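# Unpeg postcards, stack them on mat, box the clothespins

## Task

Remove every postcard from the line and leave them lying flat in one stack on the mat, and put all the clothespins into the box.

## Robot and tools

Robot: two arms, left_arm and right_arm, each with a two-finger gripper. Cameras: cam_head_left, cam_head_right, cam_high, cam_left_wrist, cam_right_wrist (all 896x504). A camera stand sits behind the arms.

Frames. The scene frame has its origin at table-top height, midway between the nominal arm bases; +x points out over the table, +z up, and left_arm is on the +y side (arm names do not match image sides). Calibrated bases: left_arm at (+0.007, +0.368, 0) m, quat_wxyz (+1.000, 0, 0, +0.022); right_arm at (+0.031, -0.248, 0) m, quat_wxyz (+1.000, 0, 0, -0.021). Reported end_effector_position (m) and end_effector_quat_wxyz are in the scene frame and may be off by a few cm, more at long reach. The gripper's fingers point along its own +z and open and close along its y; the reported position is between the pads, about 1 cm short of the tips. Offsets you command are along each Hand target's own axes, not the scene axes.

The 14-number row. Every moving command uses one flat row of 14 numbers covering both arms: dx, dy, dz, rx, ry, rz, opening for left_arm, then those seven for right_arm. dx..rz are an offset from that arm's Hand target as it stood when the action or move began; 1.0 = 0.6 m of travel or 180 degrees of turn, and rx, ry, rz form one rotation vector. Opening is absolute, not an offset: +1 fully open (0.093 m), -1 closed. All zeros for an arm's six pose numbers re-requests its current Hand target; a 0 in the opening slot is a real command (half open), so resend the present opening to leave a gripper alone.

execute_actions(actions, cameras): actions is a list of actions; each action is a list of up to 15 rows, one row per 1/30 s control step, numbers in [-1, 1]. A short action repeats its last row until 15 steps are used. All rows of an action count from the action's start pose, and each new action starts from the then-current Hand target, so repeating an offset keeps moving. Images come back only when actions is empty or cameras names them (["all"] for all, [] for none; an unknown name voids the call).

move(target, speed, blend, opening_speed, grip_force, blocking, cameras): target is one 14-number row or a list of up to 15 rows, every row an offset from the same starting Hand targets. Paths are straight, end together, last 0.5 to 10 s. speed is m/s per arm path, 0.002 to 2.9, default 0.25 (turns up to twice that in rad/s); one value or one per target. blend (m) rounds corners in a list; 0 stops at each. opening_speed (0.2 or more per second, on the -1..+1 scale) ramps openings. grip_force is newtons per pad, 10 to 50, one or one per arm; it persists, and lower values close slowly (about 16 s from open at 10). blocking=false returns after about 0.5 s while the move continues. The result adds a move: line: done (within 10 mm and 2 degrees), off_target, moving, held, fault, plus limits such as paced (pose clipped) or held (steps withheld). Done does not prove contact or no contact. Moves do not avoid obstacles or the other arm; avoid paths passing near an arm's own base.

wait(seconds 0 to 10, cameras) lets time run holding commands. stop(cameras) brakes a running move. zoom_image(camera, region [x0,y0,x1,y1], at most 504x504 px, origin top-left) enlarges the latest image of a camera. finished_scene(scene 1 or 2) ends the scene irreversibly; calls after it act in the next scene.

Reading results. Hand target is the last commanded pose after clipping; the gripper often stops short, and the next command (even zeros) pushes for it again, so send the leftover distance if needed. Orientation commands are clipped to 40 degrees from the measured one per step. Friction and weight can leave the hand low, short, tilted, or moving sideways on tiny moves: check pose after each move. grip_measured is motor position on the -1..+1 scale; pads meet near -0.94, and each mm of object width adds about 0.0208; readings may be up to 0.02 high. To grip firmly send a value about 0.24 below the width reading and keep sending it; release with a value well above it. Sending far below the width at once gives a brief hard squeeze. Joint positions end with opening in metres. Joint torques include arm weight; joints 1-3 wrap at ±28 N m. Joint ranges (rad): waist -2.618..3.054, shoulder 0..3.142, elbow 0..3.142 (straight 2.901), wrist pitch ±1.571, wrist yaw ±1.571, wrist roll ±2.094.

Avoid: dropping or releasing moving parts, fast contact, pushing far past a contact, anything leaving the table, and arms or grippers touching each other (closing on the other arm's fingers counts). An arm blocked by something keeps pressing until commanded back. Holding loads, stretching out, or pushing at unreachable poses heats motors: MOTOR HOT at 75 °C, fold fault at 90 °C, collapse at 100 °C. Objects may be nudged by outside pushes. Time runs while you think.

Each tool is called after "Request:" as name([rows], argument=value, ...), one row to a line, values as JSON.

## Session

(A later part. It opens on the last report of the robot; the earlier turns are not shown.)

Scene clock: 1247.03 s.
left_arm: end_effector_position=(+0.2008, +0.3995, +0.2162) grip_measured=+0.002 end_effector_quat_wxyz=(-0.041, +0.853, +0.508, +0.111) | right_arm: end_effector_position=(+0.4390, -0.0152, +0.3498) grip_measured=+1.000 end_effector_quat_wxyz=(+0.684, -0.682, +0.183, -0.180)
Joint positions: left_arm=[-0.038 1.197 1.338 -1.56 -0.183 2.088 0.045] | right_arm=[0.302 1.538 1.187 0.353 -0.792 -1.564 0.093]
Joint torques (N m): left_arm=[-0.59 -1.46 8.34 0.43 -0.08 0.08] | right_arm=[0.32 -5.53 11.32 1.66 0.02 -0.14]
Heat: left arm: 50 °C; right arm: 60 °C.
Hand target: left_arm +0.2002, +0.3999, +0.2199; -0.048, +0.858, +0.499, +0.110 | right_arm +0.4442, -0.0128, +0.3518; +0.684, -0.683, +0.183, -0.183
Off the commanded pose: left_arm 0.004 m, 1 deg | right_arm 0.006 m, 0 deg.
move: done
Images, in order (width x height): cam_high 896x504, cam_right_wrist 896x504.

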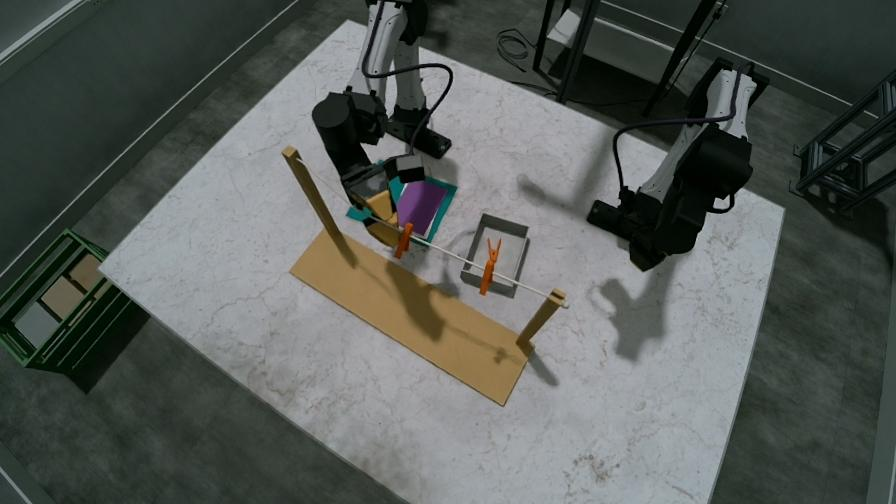

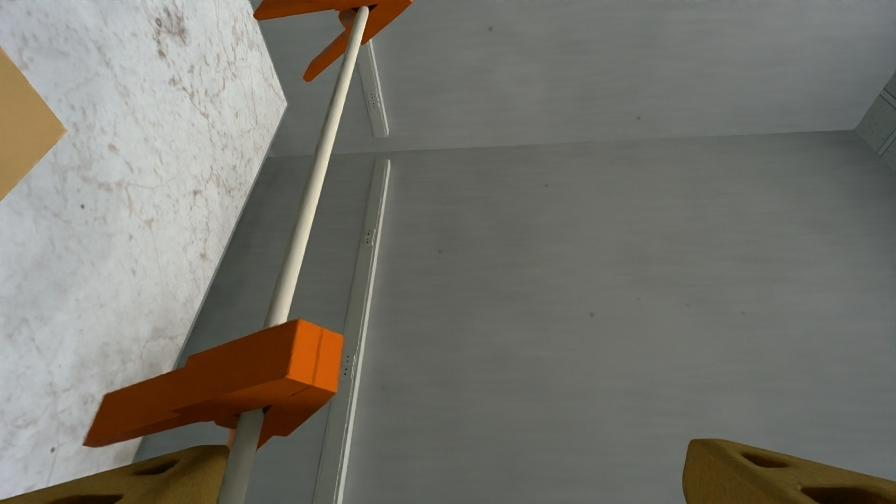

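Request:
move([
  [0,0,0,0,0,0,0,-0.04,0.006,0.013,0,0,0,1],
  [0,0,0,0,0,0,0,-0.122,0.006,0.013,0,0,0,1],
], speed=0.06, cameras=["cam_high","cam_right_wrist","cam_head_left"])

Request:
zoom_image(camera="cam_high", region=[380, 180, 450, 260])

Request:
zoom_image(camera="cam_head_left", region=[420, 130, 540, 240])

Scene clock: 1253.57 s.
left_arm: end_effector_position=(+0.2008, +0.3995, +0.2162) grip_measured=+0.002 end_effector_quat_wxyz=(-0.041, +0.853, +0.508, +0.111) | right_arm: end_effector_position=(+0.3910, +0.0317, +0.3455) grip_measured=+1.000 end_effector_quat_wxyz=(+0.683, -0.683, +0.185, -0.181)
Joint positions: left_arm=[-0.038 1.197 1.338 -1.56 -0.183 2.088 0.045] | right_arm=[0.493 1.427 1.072 0.354 -0.597 -1.564 0.093]
Joint torques (N m): left_arm=[-0.58 -1.47 8.39 0.44 -0.09 0.09] | right_arm=[0.46 -8.32 7.94 1.73 0.01 -0.14]
Heat: left arm: 50 °C; right arm: 60 °C.
Hand target: left_arm +0.2002, +0.3999, +0.2199; -0.048, +0.858, +0.499, +0.110 | right_arm +0.3846, +0.0307, +0.3481; +0.684, -0.683, +0.183, -0.183
Off the commanded pose: left_arm 0.004 m, 1 deg | right_arm 0.007 m, 0 deg.
move: done
Images, in order (width x height): cam_head_left 896x504, cam_high 896x504, cam_right_wrist 896x504.

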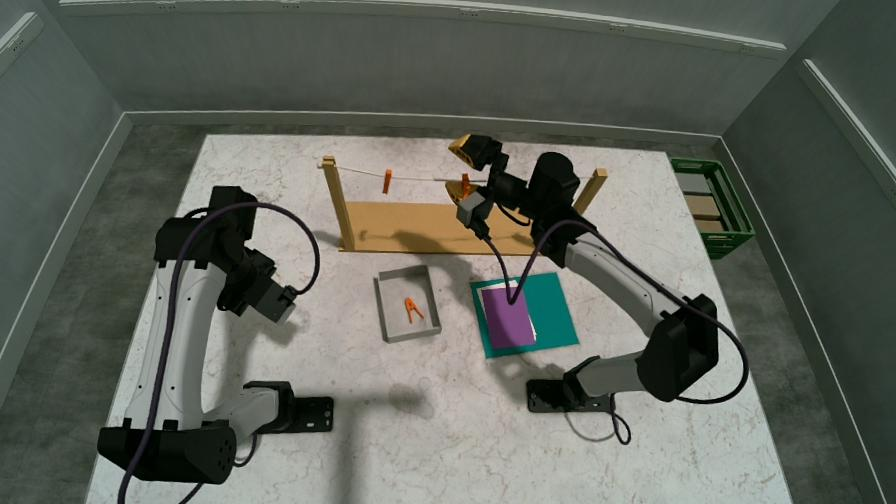

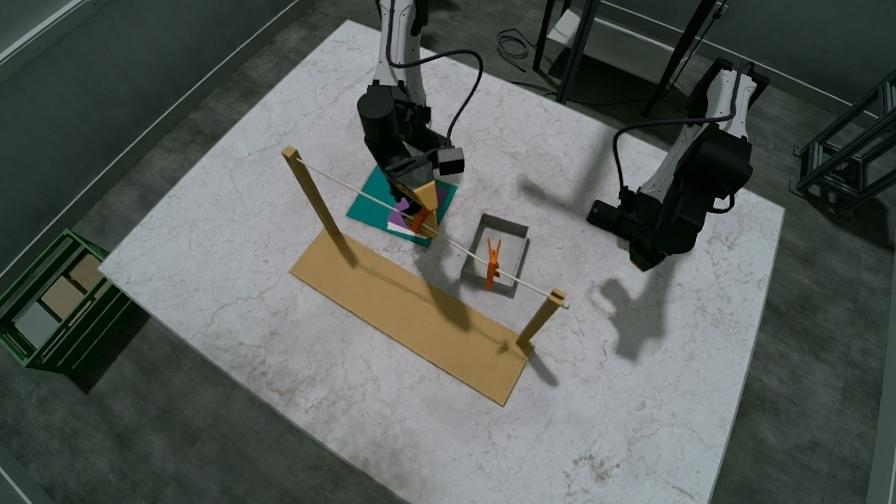

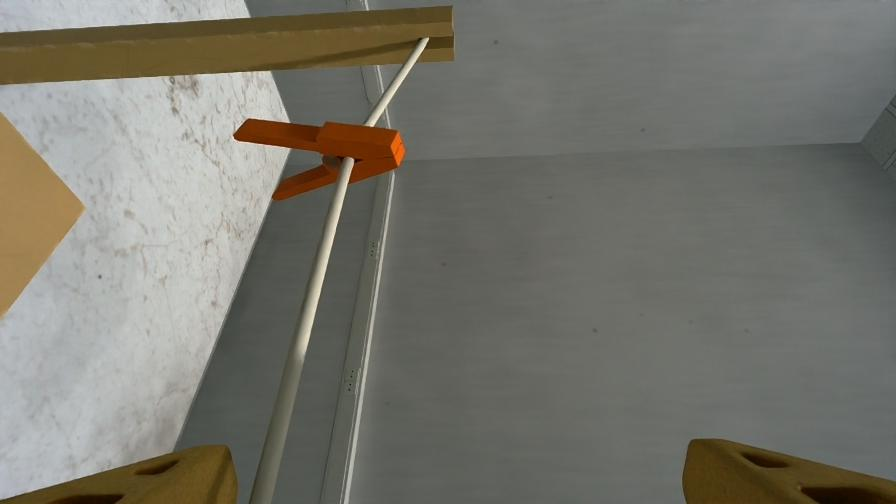

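Scaled by 6.300 from the camera's 896x504 image, which has a finer 1280x720 frame.

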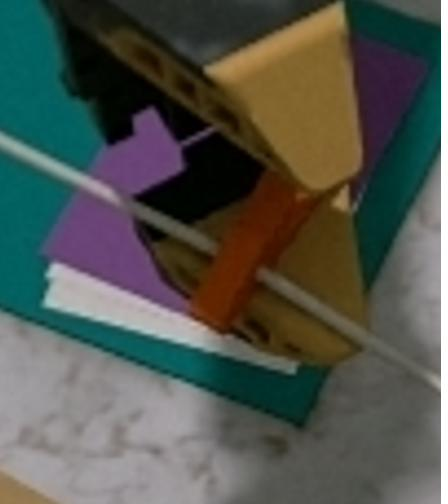

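Scaled by 4.200 from the camera's 896x504 image, which has a finer 1280x720 frame.

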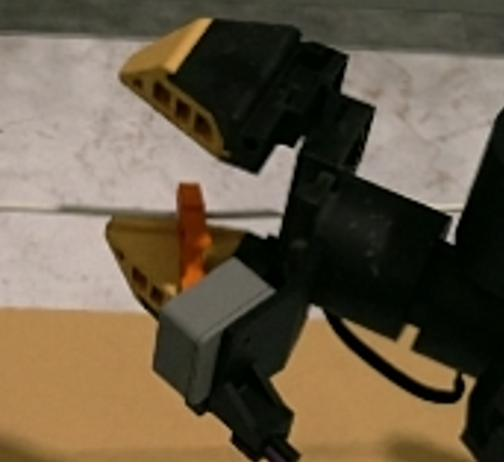

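Request:
move([
  [0,0,0,0,0,0,0,-0.025,0,0,0,0,0,1],
], speed=0.05, cameras=["cam_high","cam_right_wrist","cam_head_left"])

Request:
zoom_image(camera="cam_high", region=[380, 180, 450, 260])

Request:
zoom_image(camera="cam_head_left", region=[420, 130, 540, 240])

Scene clock: 1260.77 s.
left_arm: end_effector_position=(+0.2008, +0.3995, +0.2162) grip_measured=+0.002 end_effector_quat_wxyz=(-0.041, +0.853, +0.508, +0.111) | right_arm: end_effector_position=(+0.3781, +0.0391, +0.3472) grip_measured=+1.000 end_effector_quat_wxyz=(+0.685, -0.681, +0.184, -0.182)
Joint positions: left_arm=[-0.038 1.197 1.338 -1.56 -0.183 2.088 0.045] | right_arm=[0.534 1.395 1.046 0.354 -0.555 -1.564 0.093]
Joint torques (N m): left_arm=[-0.62 -1.46 8.36 0.43 -0.08 0.07] | right_arm=[0.5 -8.05 7.94 1.69 -0.02 -0.14]
Heat: left arm: 50 °C; right arm: 59 °C.
Hand target: left_arm +0.2002, +0.3999, +0.2199; -0.048, +0.858, +0.499, +0.110 | right_arm +0.3717, +0.0381, +0.3481; +0.684, -0.683, +0.183, -0.183
Off the commanded pose: left_arm 0.004 m, 1 deg | right_arm 0.007 m, 0 deg.
move: done
Images, in order (width x height): cam_head_left 896x504, cam_high 896x504, cam_right_wrist 896x504.

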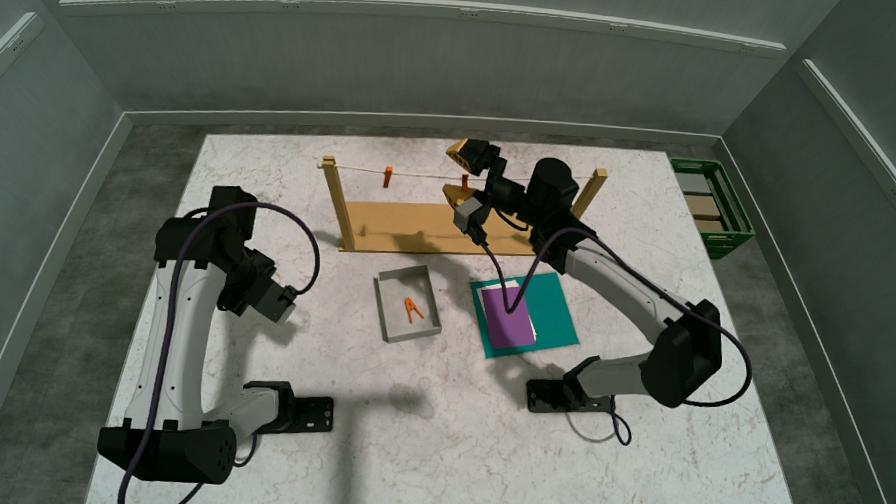

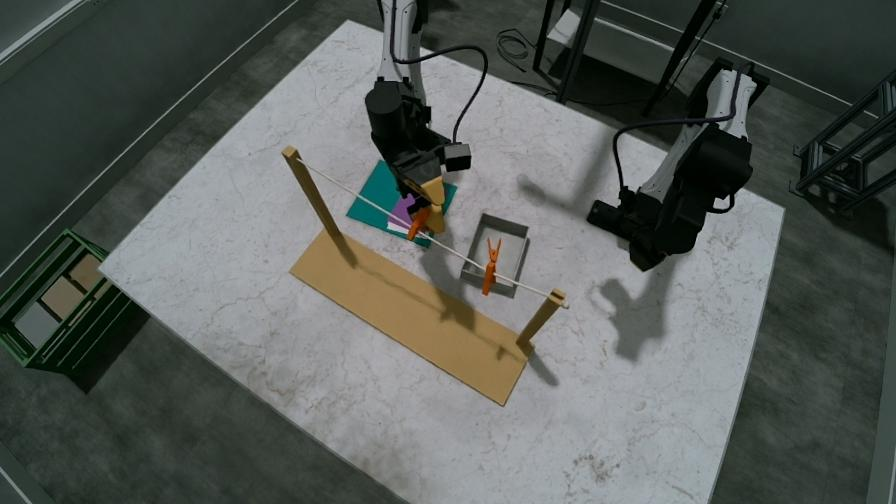

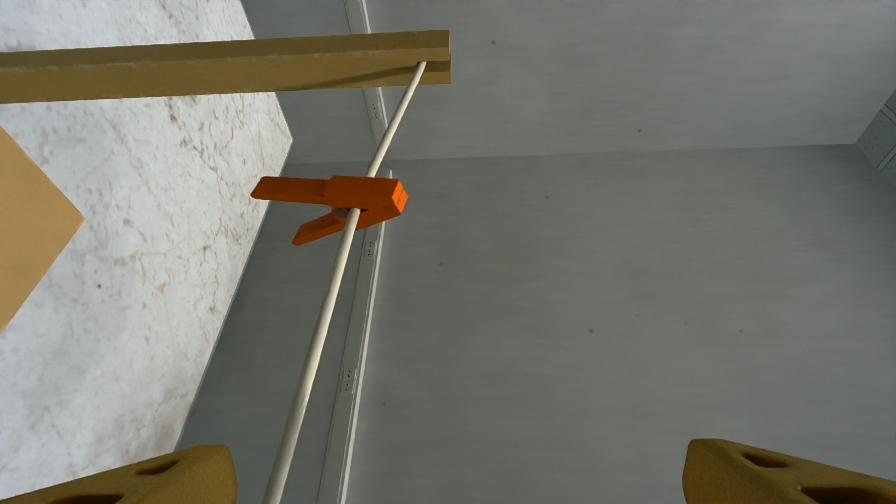

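Scaled by 6.300 from the camera's 896x504 image, which has a finer 1280x720 frame.

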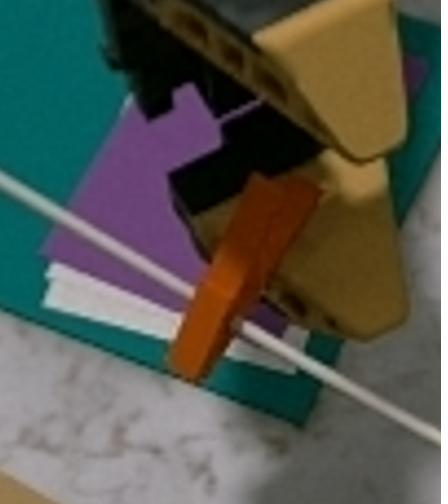

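Scaled by 4.200 from the camera's 896x504 image, which has a finer 1280x720 frame.

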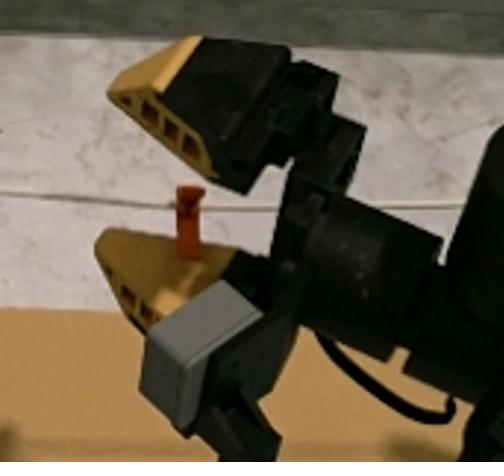

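Request:
move([
  [0,0,0,0,0,0,0,0,0.036,0,0,0,0,-0.1],
], speed=0.013, opening_speed=0.65, cameras=["cam_high","cam_right_wrist","cam_head_left"])

Request:
zoom_image(camera="cam_high", region=[380, 180, 450, 260])

Request:
zoom_image(camera="cam_head_left", region=[420, 130, 540, 240])

Scene clock: 1267.63 s.
left_arm: end_effector_position=(+0.2008, +0.3995, +0.2162) grip_measured=+0.002 end_effector_quat_wxyz=(-0.041, +0.853, +0.508, +0.111) | right_arm: end_effector_position=(+0.3757, +0.0377, +0.3253) grip_measured=-0.098 end_effector_quat_wxyz=(+0.682, -0.684, +0.187, -0.180)
Joint positions: left_arm=[-0.038 1.197 1.338 -1.56 -0.183 2.088 0.045] | right_arm=[0.534 1.395 0.969 0.42 -0.553 -1.564 0.04]
Joint torques (N m): left_arm=[-0.59 -1.46 8.34 0.43 -0.08 0.08] | right_arm=[0.5 -6.94 7.97 1.89 0 -0.15]
Heat: left arm: 50 °C; right arm: 59 °C.
Hand target: left_arm +0.2002, +0.3999, +0.2199; -0.048, +0.858, +0.499, +0.110 | right_arm +0.3717, +0.0381, +0.3264; +0.683, -0.683, +0.183, -0.183
Off the commanded pose: left_arm 0.004 m, 1 deg | right_arm 0.004 m, 1 deg.
move: done
Images, in order (width x height): cam_head_left 896x504, cam_high 896x504, cam_right_wrist 896x504.

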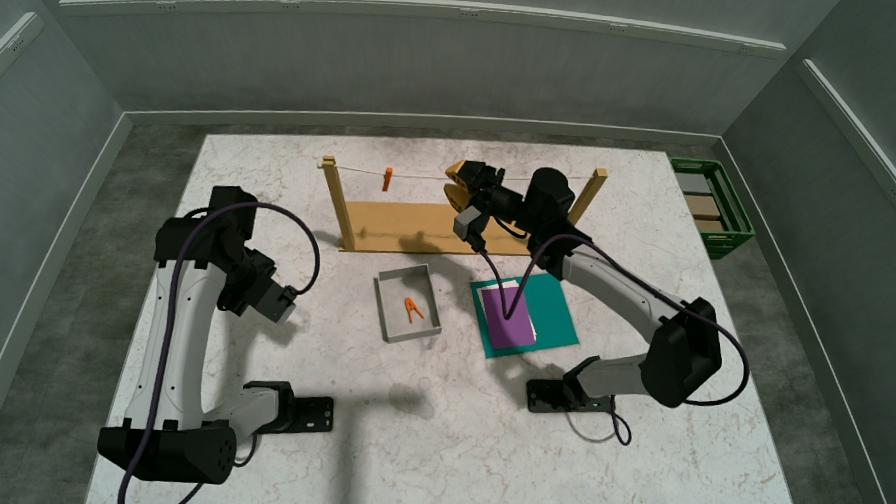

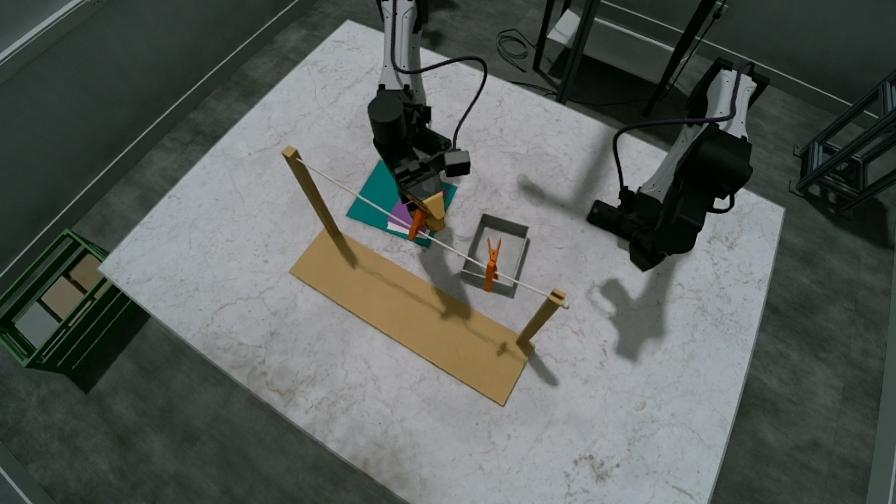

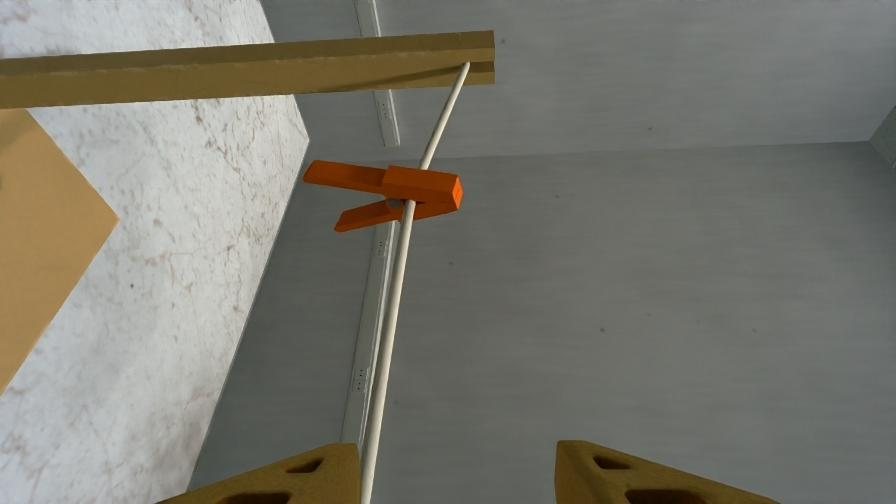

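Scaled by 6.300 from the camera's 896x504 image, which has a finer 1280x720 frame.

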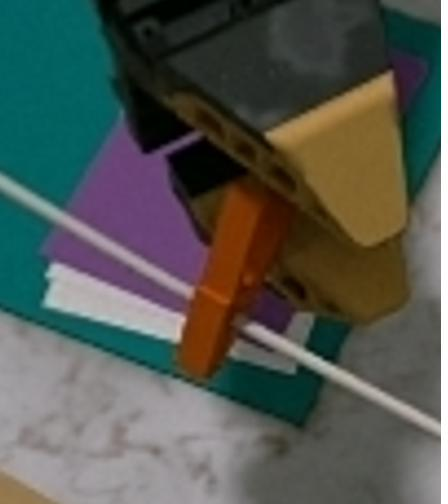

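Scaled by 4.200 from the camera's 896x504 image, which has a finer 1280x720 frame.

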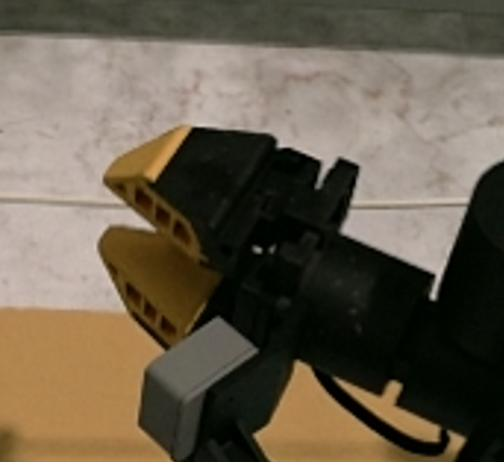

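Request:
move([
  [0,0,0,0,0,0,0,0.035,0,-0.015,0,0,0,-0.1],
], speed=0.04, cameras=["cam_high","cam_head_left"])

Request:
zoom_image(camera="cam_high", region=[380, 180, 450, 260])

Request:
zoom_image(camera="cam_head_left", region=[420, 130, 540, 240])

Scene clock: 1271.77 s.
left_arm: end_effector_position=(+0.2008, +0.3995, +0.2162) grip_measured=+0.002 end_effector_quat_wxyz=(-0.041, +0.853, +0.508, +0.111) | right_arm: end_effector_position=(+0.3851, +0.0201, +0.3263) grip_measured=-0.098 end_effector_quat_wxyz=(+0.682, -0.682, +0.189, -0.183)
Joint positions: left_arm=[-0.038 1.197 1.338 -1.56 -0.183 2.088 0.045] | right_arm=[0.47 1.395 0.969 0.424 -0.611 -1.564 0.04]
Joint torques (N m): left_arm=[-0.59 -1.43 8.39 0.42 -0.09 0.08] | right_arm=[-0.39 -5.46 9.13 1.87 -0.15 -0.15]
Heat: left arm: 50 °C; right arm: 59 °C.
Hand target: left_arm +0.2002, +0.3999, +0.2199; -0.048, +0.858, +0.499, +0.110 | right_arm +0.3854, +0.0198, +0.3265; +0.683, -0.683, +0.183, -0.183
Off the commanded pose: left_arm 0.004 m, 1 deg | right_arm 0.000 m, 1 deg.
move: done
Images, in order (width x height): cam_head_left 896x504, cam_high 896x504.

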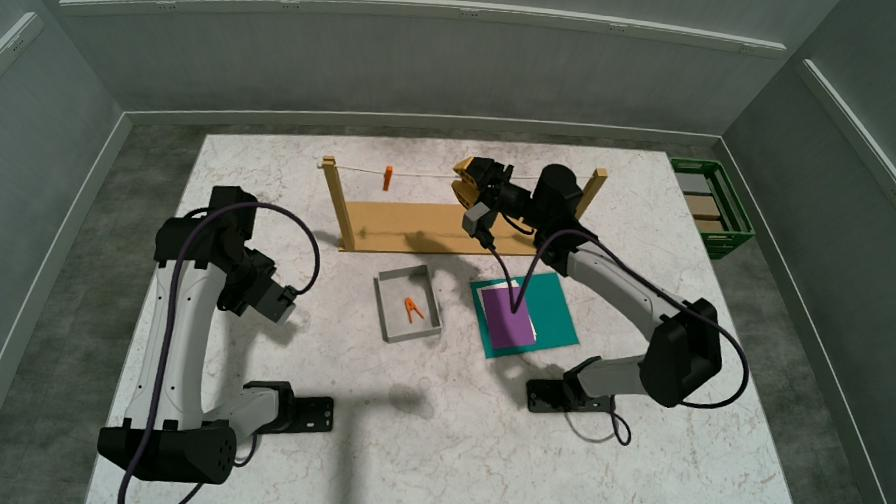

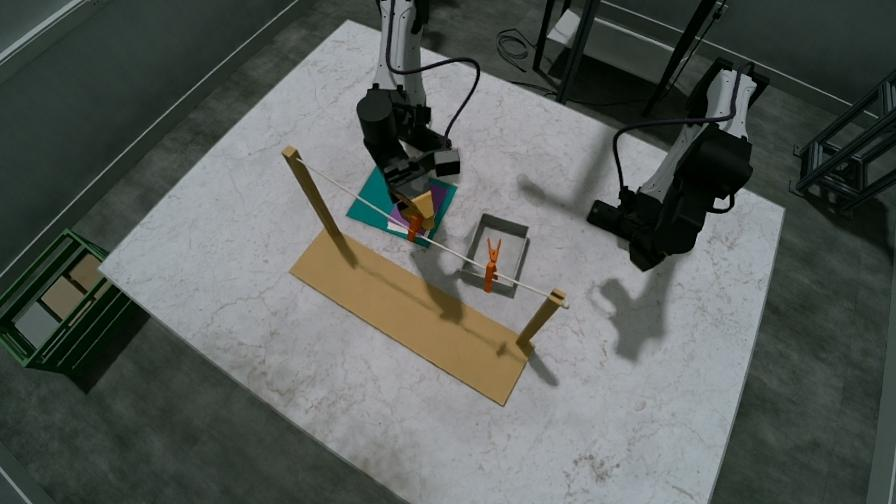

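Scaled by 6.300 from the camera's 896x504 image, which has a finer 1280x720 frame.

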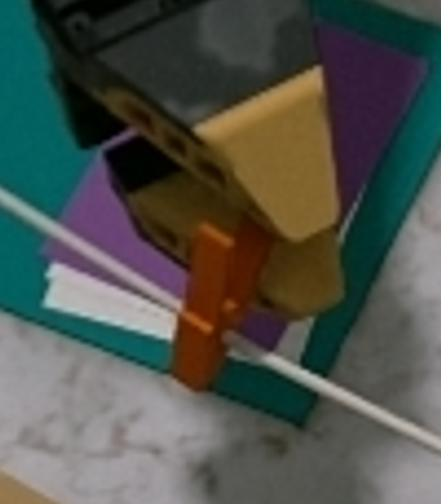

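Scaled by 4.200 from the camera's 896x504 image, which has a finer 1280x720 frame.

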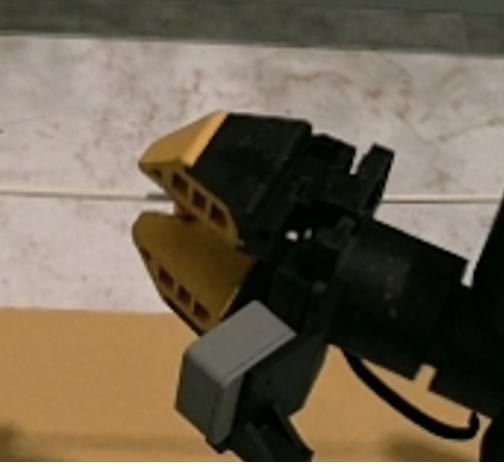

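Request:
move([
  [0,0,0,0,0,0,0,-0.03,0,0,0,0,0,-0.1],
  [0,0,0,0,0,0,0,-0.03,-0.013,0,0,0,0,0.4],
  [0,0,0,0,0,0,0,0.005,-0.013,0,0,0,0,0.4],
], speed=0.04, cameras=["cam_high","cam_head_left"])

Request:
zoom_image(camera="cam_high", region=[380, 180, 450, 260])

Request:
zoom_image(camera="cam_head_left", region=[420, 130, 540, 240])

Scene clock: 1278.60 s.
left_arm: end_effector_position=(+0.2008, +0.3995, +0.2162) grip_measured=+0.002 end_effector_quat_wxyz=(-0.041, +0.853, +0.508, +0.111) | right_arm: end_effector_position=(+0.3844, +0.0174, +0.3313) grip_measured=+0.398 end_effector_quat_wxyz=(+0.683, -0.681, +0.188, -0.184)
Joint positions: left_arm=[-0.038 1.197 1.338 -1.56 -0.183 2.088 0.045] | right_arm=[0.463 1.385 0.978 0.408 -0.619 -1.564 0.064]
Joint torques (N m): left_arm=[-0.57 -1.46 8.38 0.43 -0.08 0.08] | right_arm=[-0.42 -4.34 11.25 1.74 -0.15 -0.14]
Heat: left arm: 50 °C; right arm: 59 °C.
Hand target: left_arm +0.2002, +0.3999, +0.2199; -0.048, +0.858, +0.499, +0.110 | right_arm +0.3880, +0.0184, +0.3343; +0.684, -0.683, +0.183, -0.183
Off the commanded pose: left_arm 0.004 m, 1 deg | right_arm 0.005 m, 1 deg.
move: done; target 2's new opening was sent with right_arm's hand 0.014 m and 1 deg from that target
Images, in order (width x height): cam_head_left 896x504, cam_high 896x504.

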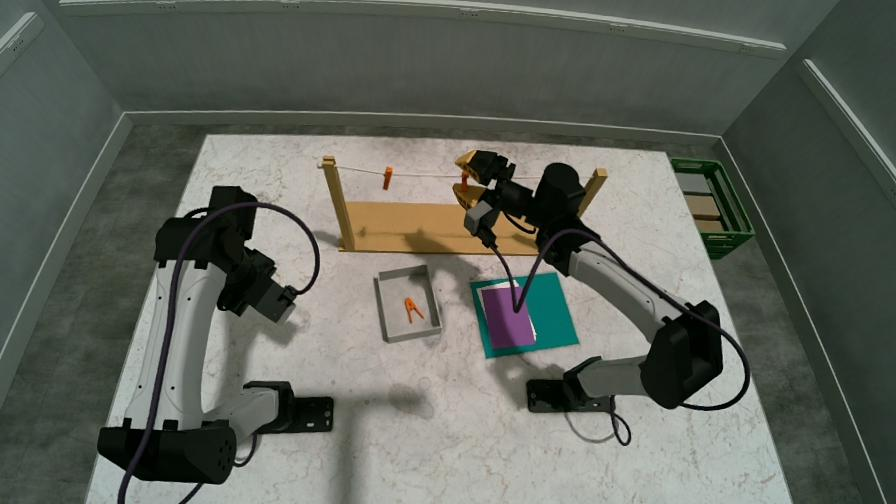

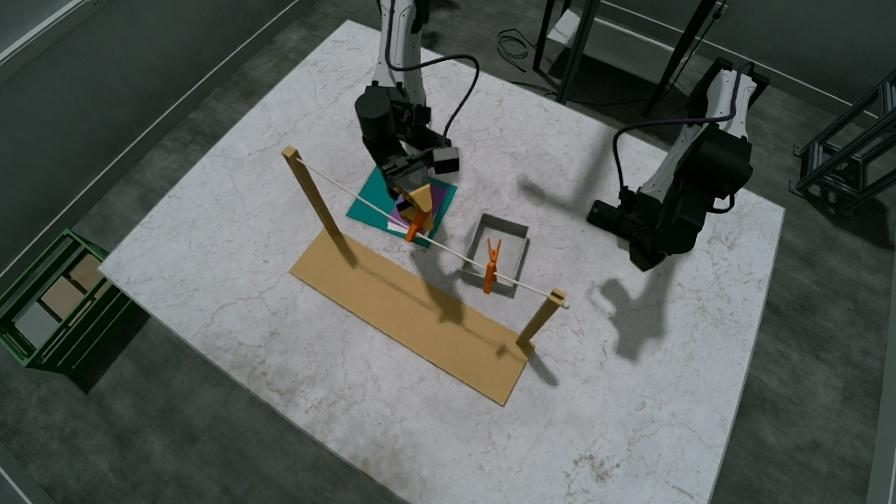

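Scaled by 6.300 from the camera's 896x504 image, which has a finer 1280x720 frame.

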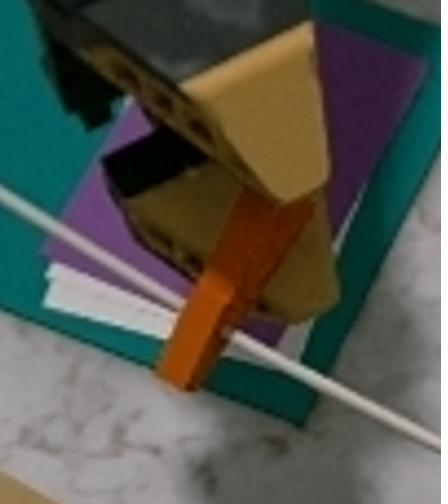

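Scaled by 4.200 from the camera's 896x504 image, which has a finer 1280x720 frame.

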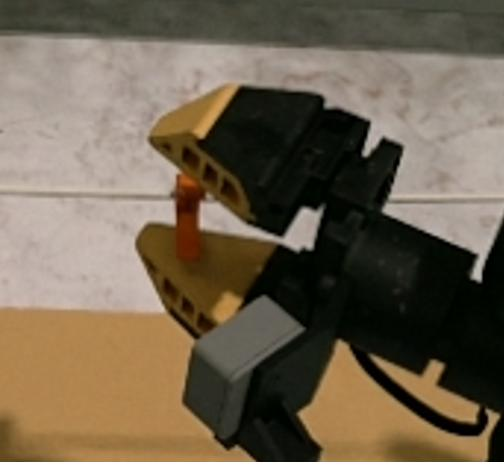

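Request:
move([
  [0,0,0,0,0,0,0,0.005,0,0,0,0,0,-1],
], speed=0.04, opening_speed=0.45, cameras=["cam_high","cam_head_left"])

Request:
zoom_image(camera="cam_high", region=[380, 180, 450, 260])

Request:
zoom_image(camera="cam_head_left", region=[420, 130, 540, 240])

Scene clock: 1284.67 s.
left_arm: end_effector_position=(+0.2008, +0.3995, +0.2162) grip_measured=+0.002 end_effector_quat_wxyz=(-0.041, +0.853, +0.508, +0.111) | right_arm: end_effector_position=(+0.3863, +0.0164, +0.3303) grip_measured=-0.989 end_effector_quat_wxyz=(+0.683, -0.682, +0.188, -0.182)
Joint positions: left_arm=[-0.038 1.197 1.338 -1.56 -0.183 2.088 0.045] | right_arm=[0.456 1.391 0.981 0.408 -0.628 -1.564 0]
Joint torques (N m): left_arm=[-0.59 -1.46 8.42 0.43 -0.07 0.08] | right_arm=[-0.57 -4.4 11.43 1.75 -0.17 -0.14]
Heat: left arm: 50 °C; right arm: 59 °C.
Hand target: left_arm +0.2002, +0.3999, +0.2199; -0.048, +0.858, +0.499, +0.110 | right_arm +0.3906, +0.0169, +0.3344; +0.684, -0.683, +0.183, -0.183
Off the commanded pose: left_arm 0.004 m, 1 deg | right_arm 0.006 m, 1 deg.
move: done
Images, in order (width x height): cam_head_left 896x504, cam_high 896x504.

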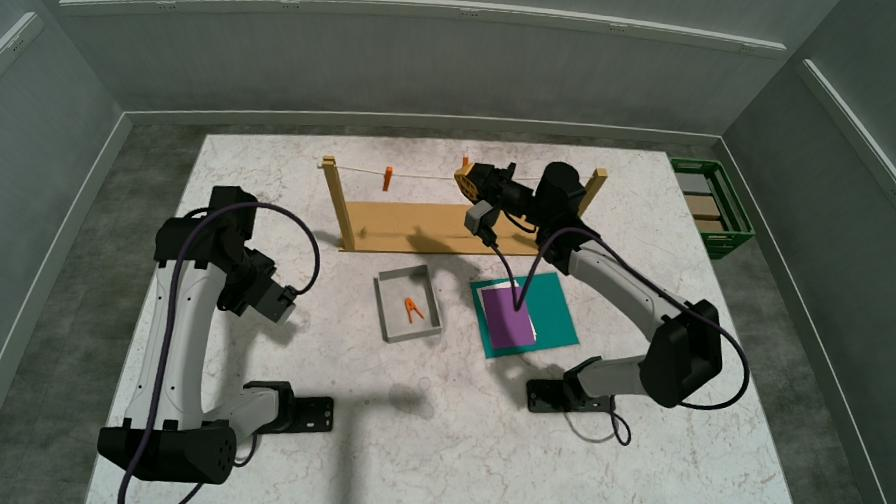

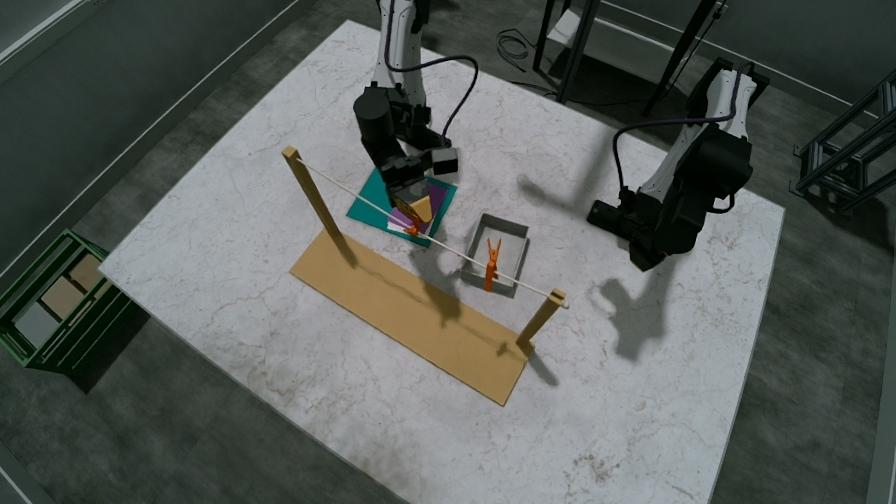

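Scaled by 6.300 from the camera's 896x504 image, which has a finer 1280x720 frame.

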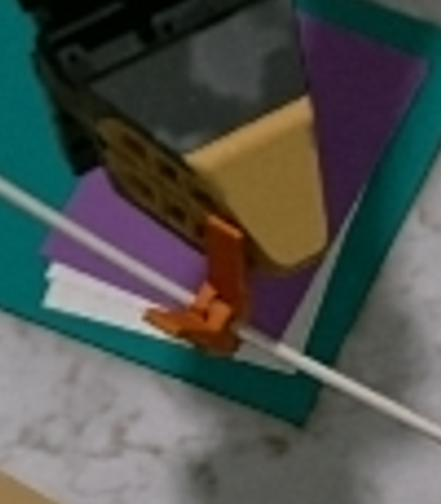

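Scaled by 4.200 from the camera's 896x504 image, which has a finer 1280x720 frame.

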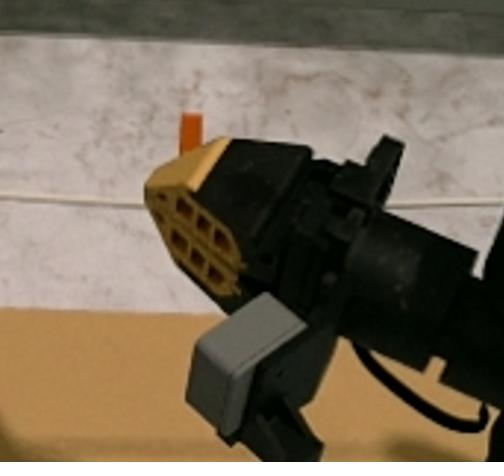

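Request:
move([
  [0,0,0,0,0,0,0,-0.025,0,0,0,0,0,-1],
  [0,0,0,0,0,0,0,-0.025,0,0,0,0,0,1],
], speed=0.05, opening_speed=1.0, cameras=["cam_high","cam_head_left"])

Request:
zoom_image(camera="cam_high", region=[380, 180, 450, 260])

Request:
zoom_image(camera="cam_head_left", region=[420, 130, 540, 240])

Scene clock: 1293.03 s.
left_arm: end_effector_position=(+0.2008, +0.3995, +0.2162) grip_measured=+0.002 end_effector_quat_wxyz=(-0.041, +0.853, +0.508, +0.111) | right_arm: end_effector_position=(+0.3822, +0.0244, +0.3303) grip_measured=+1.000 end_effector_quat_wxyz=(+0.683, -0.683, +0.186, -0.181)
Joint positions: left_arm=[-0.038 1.197 1.338 -1.56 -0.183 2.088 0.045] | right_arm=[0.484 1.391 0.981 0.408 -0.604 -1.564 0.093]
Joint torques (N m): left_arm=[-0.59 -1.46 8.39 0.43 -0.08 0.08] | right_arm=[0.47 -7.43 8.94 1.68 -0.01 -0.14]
Heat: left arm: 50 °C; right arm: 60 °C.
Hand target: left_arm +0.2002, +0.3999, +0.2199; -0.048, +0.858, +0.499, +0.110 | right_arm +0.3776, +0.0244, +0.3344; +0.684, -0.683, +0.183, -0.183
Off the commanded pose: left_arm 0.004 m, 1 deg | right_arm 0.006 m, 0 deg.
move: done
Images, in order (width x height): cam_head_left 896x504, cam_high 896x504.

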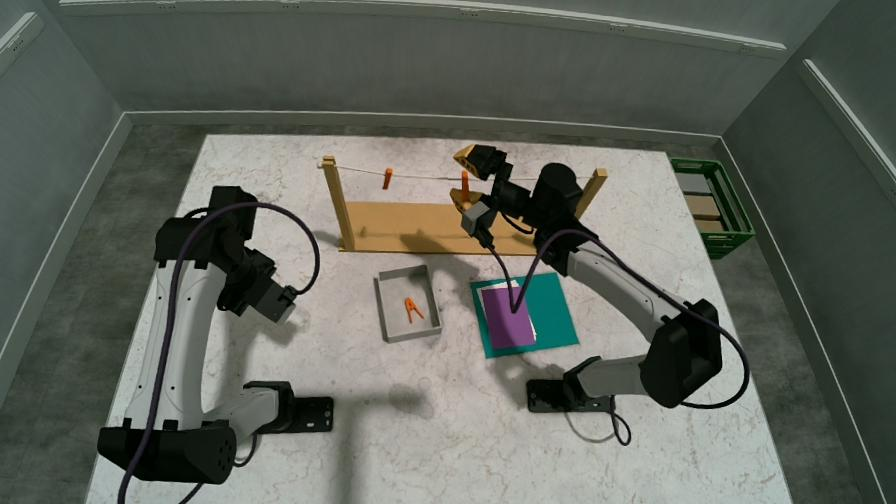

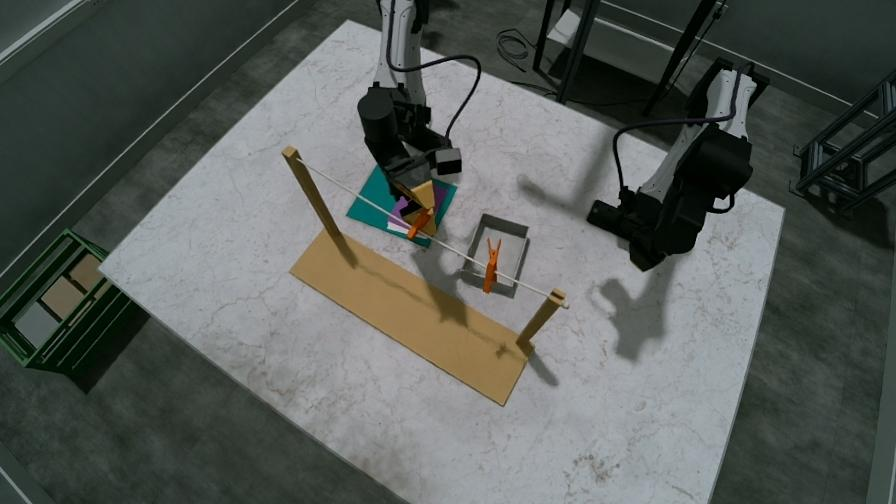

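Scaled by 6.300 from the camera's 896x504 image, which has a finer 1280x720 frame.

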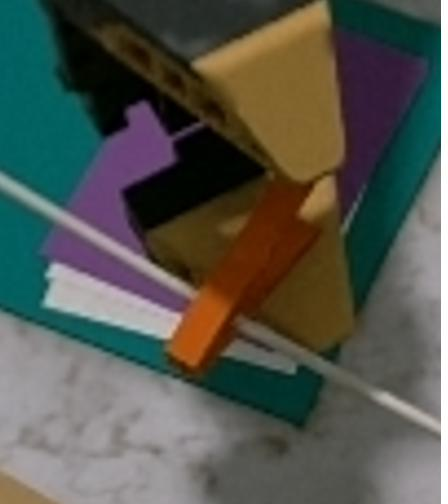

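Scaled by 4.200 from the camera's 896x504 image, which has a finer 1280x720 frame.

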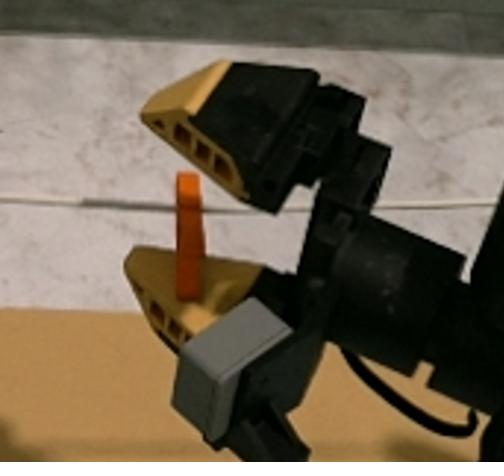

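Request:
move([
  [0,0,0,0,0,0,0,0,-0.025,0,0,0,0,1],
], speed=0.05, cameras=["cam_high","cam_head_left"])

Request:
zoom_image(camera="cam_high", region=[380, 180, 450, 260])

Request:
zoom_image(camera="cam_head_left", region=[420, 130, 540, 240])

Scene clock: 1299.57 s.
left_arm: end_effector_position=(+0.2008, +0.3995, +0.2162) grip_measured=+0.002 end_effector_quat_wxyz=(-0.041, +0.853, +0.508, +0.111) | right_arm: end_effector_position=(+0.3830, +0.0248, +0.3311) grip_measured=+1.000 end_effector_quat_wxyz=(+0.677, -0.689, +0.194, -0.173)
Joint positions: left_arm=[-0.038 1.197 1.338 -1.56 -0.183 2.088 0.045] | right_arm=[0.484 1.391 1.009 0.352 -0.604 -1.564 0.093]
Joint torques (N m): left_arm=[-0.59 -1.43 8.36 0.43 -0.08 0.08] | right_arm=[0.47 -8.18 11.3 1.65 -0.02 -0.13]
Heat: left arm: 50 °C; right arm: 60 °C.
Hand target: left_arm +0.2002, +0.3999, +0.2199; -0.048, +0.858, +0.499, +0.110 | right_arm +0.3776, +0.0243, +0.3495; +0.684, -0.683, +0.183, -0.183
Off the commanded pose: left_arm 0.004 m, 1 deg | right_arm 0.019 m, 2 deg.
move: off_target (right_arm)
Images, in order (width x height): cam_head_left 896x504, cam_high 896x504.

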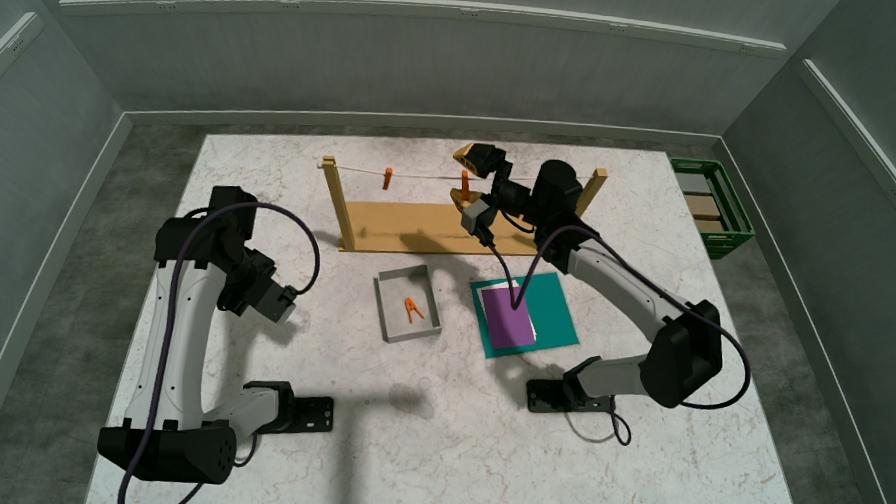

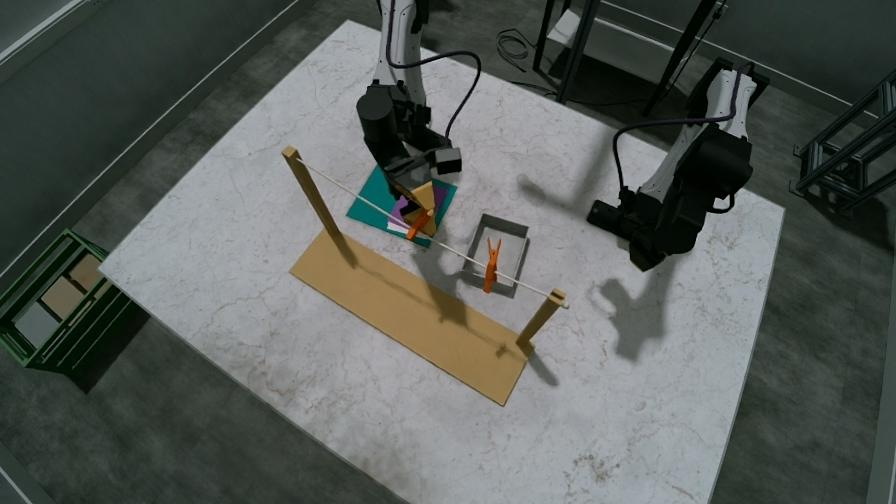

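Scaled by 6.300 from the camera's 896x504 image, which has a finer 1280x720 frame.

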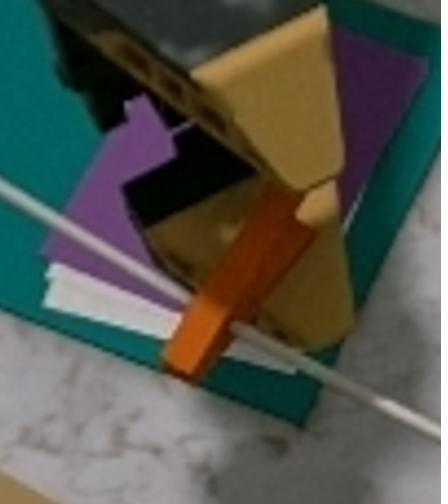

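Scaled by 4.200 from the camera's 896x504 image, which has a finer 1280x720 frame.

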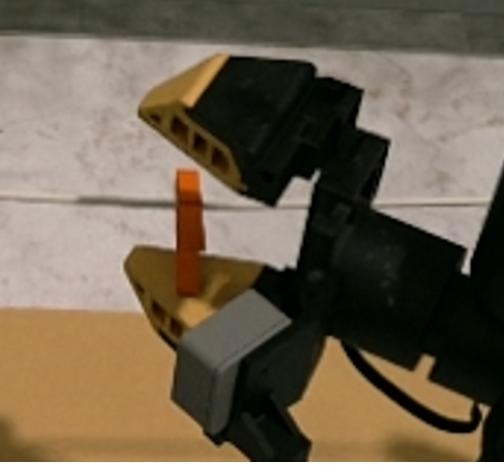

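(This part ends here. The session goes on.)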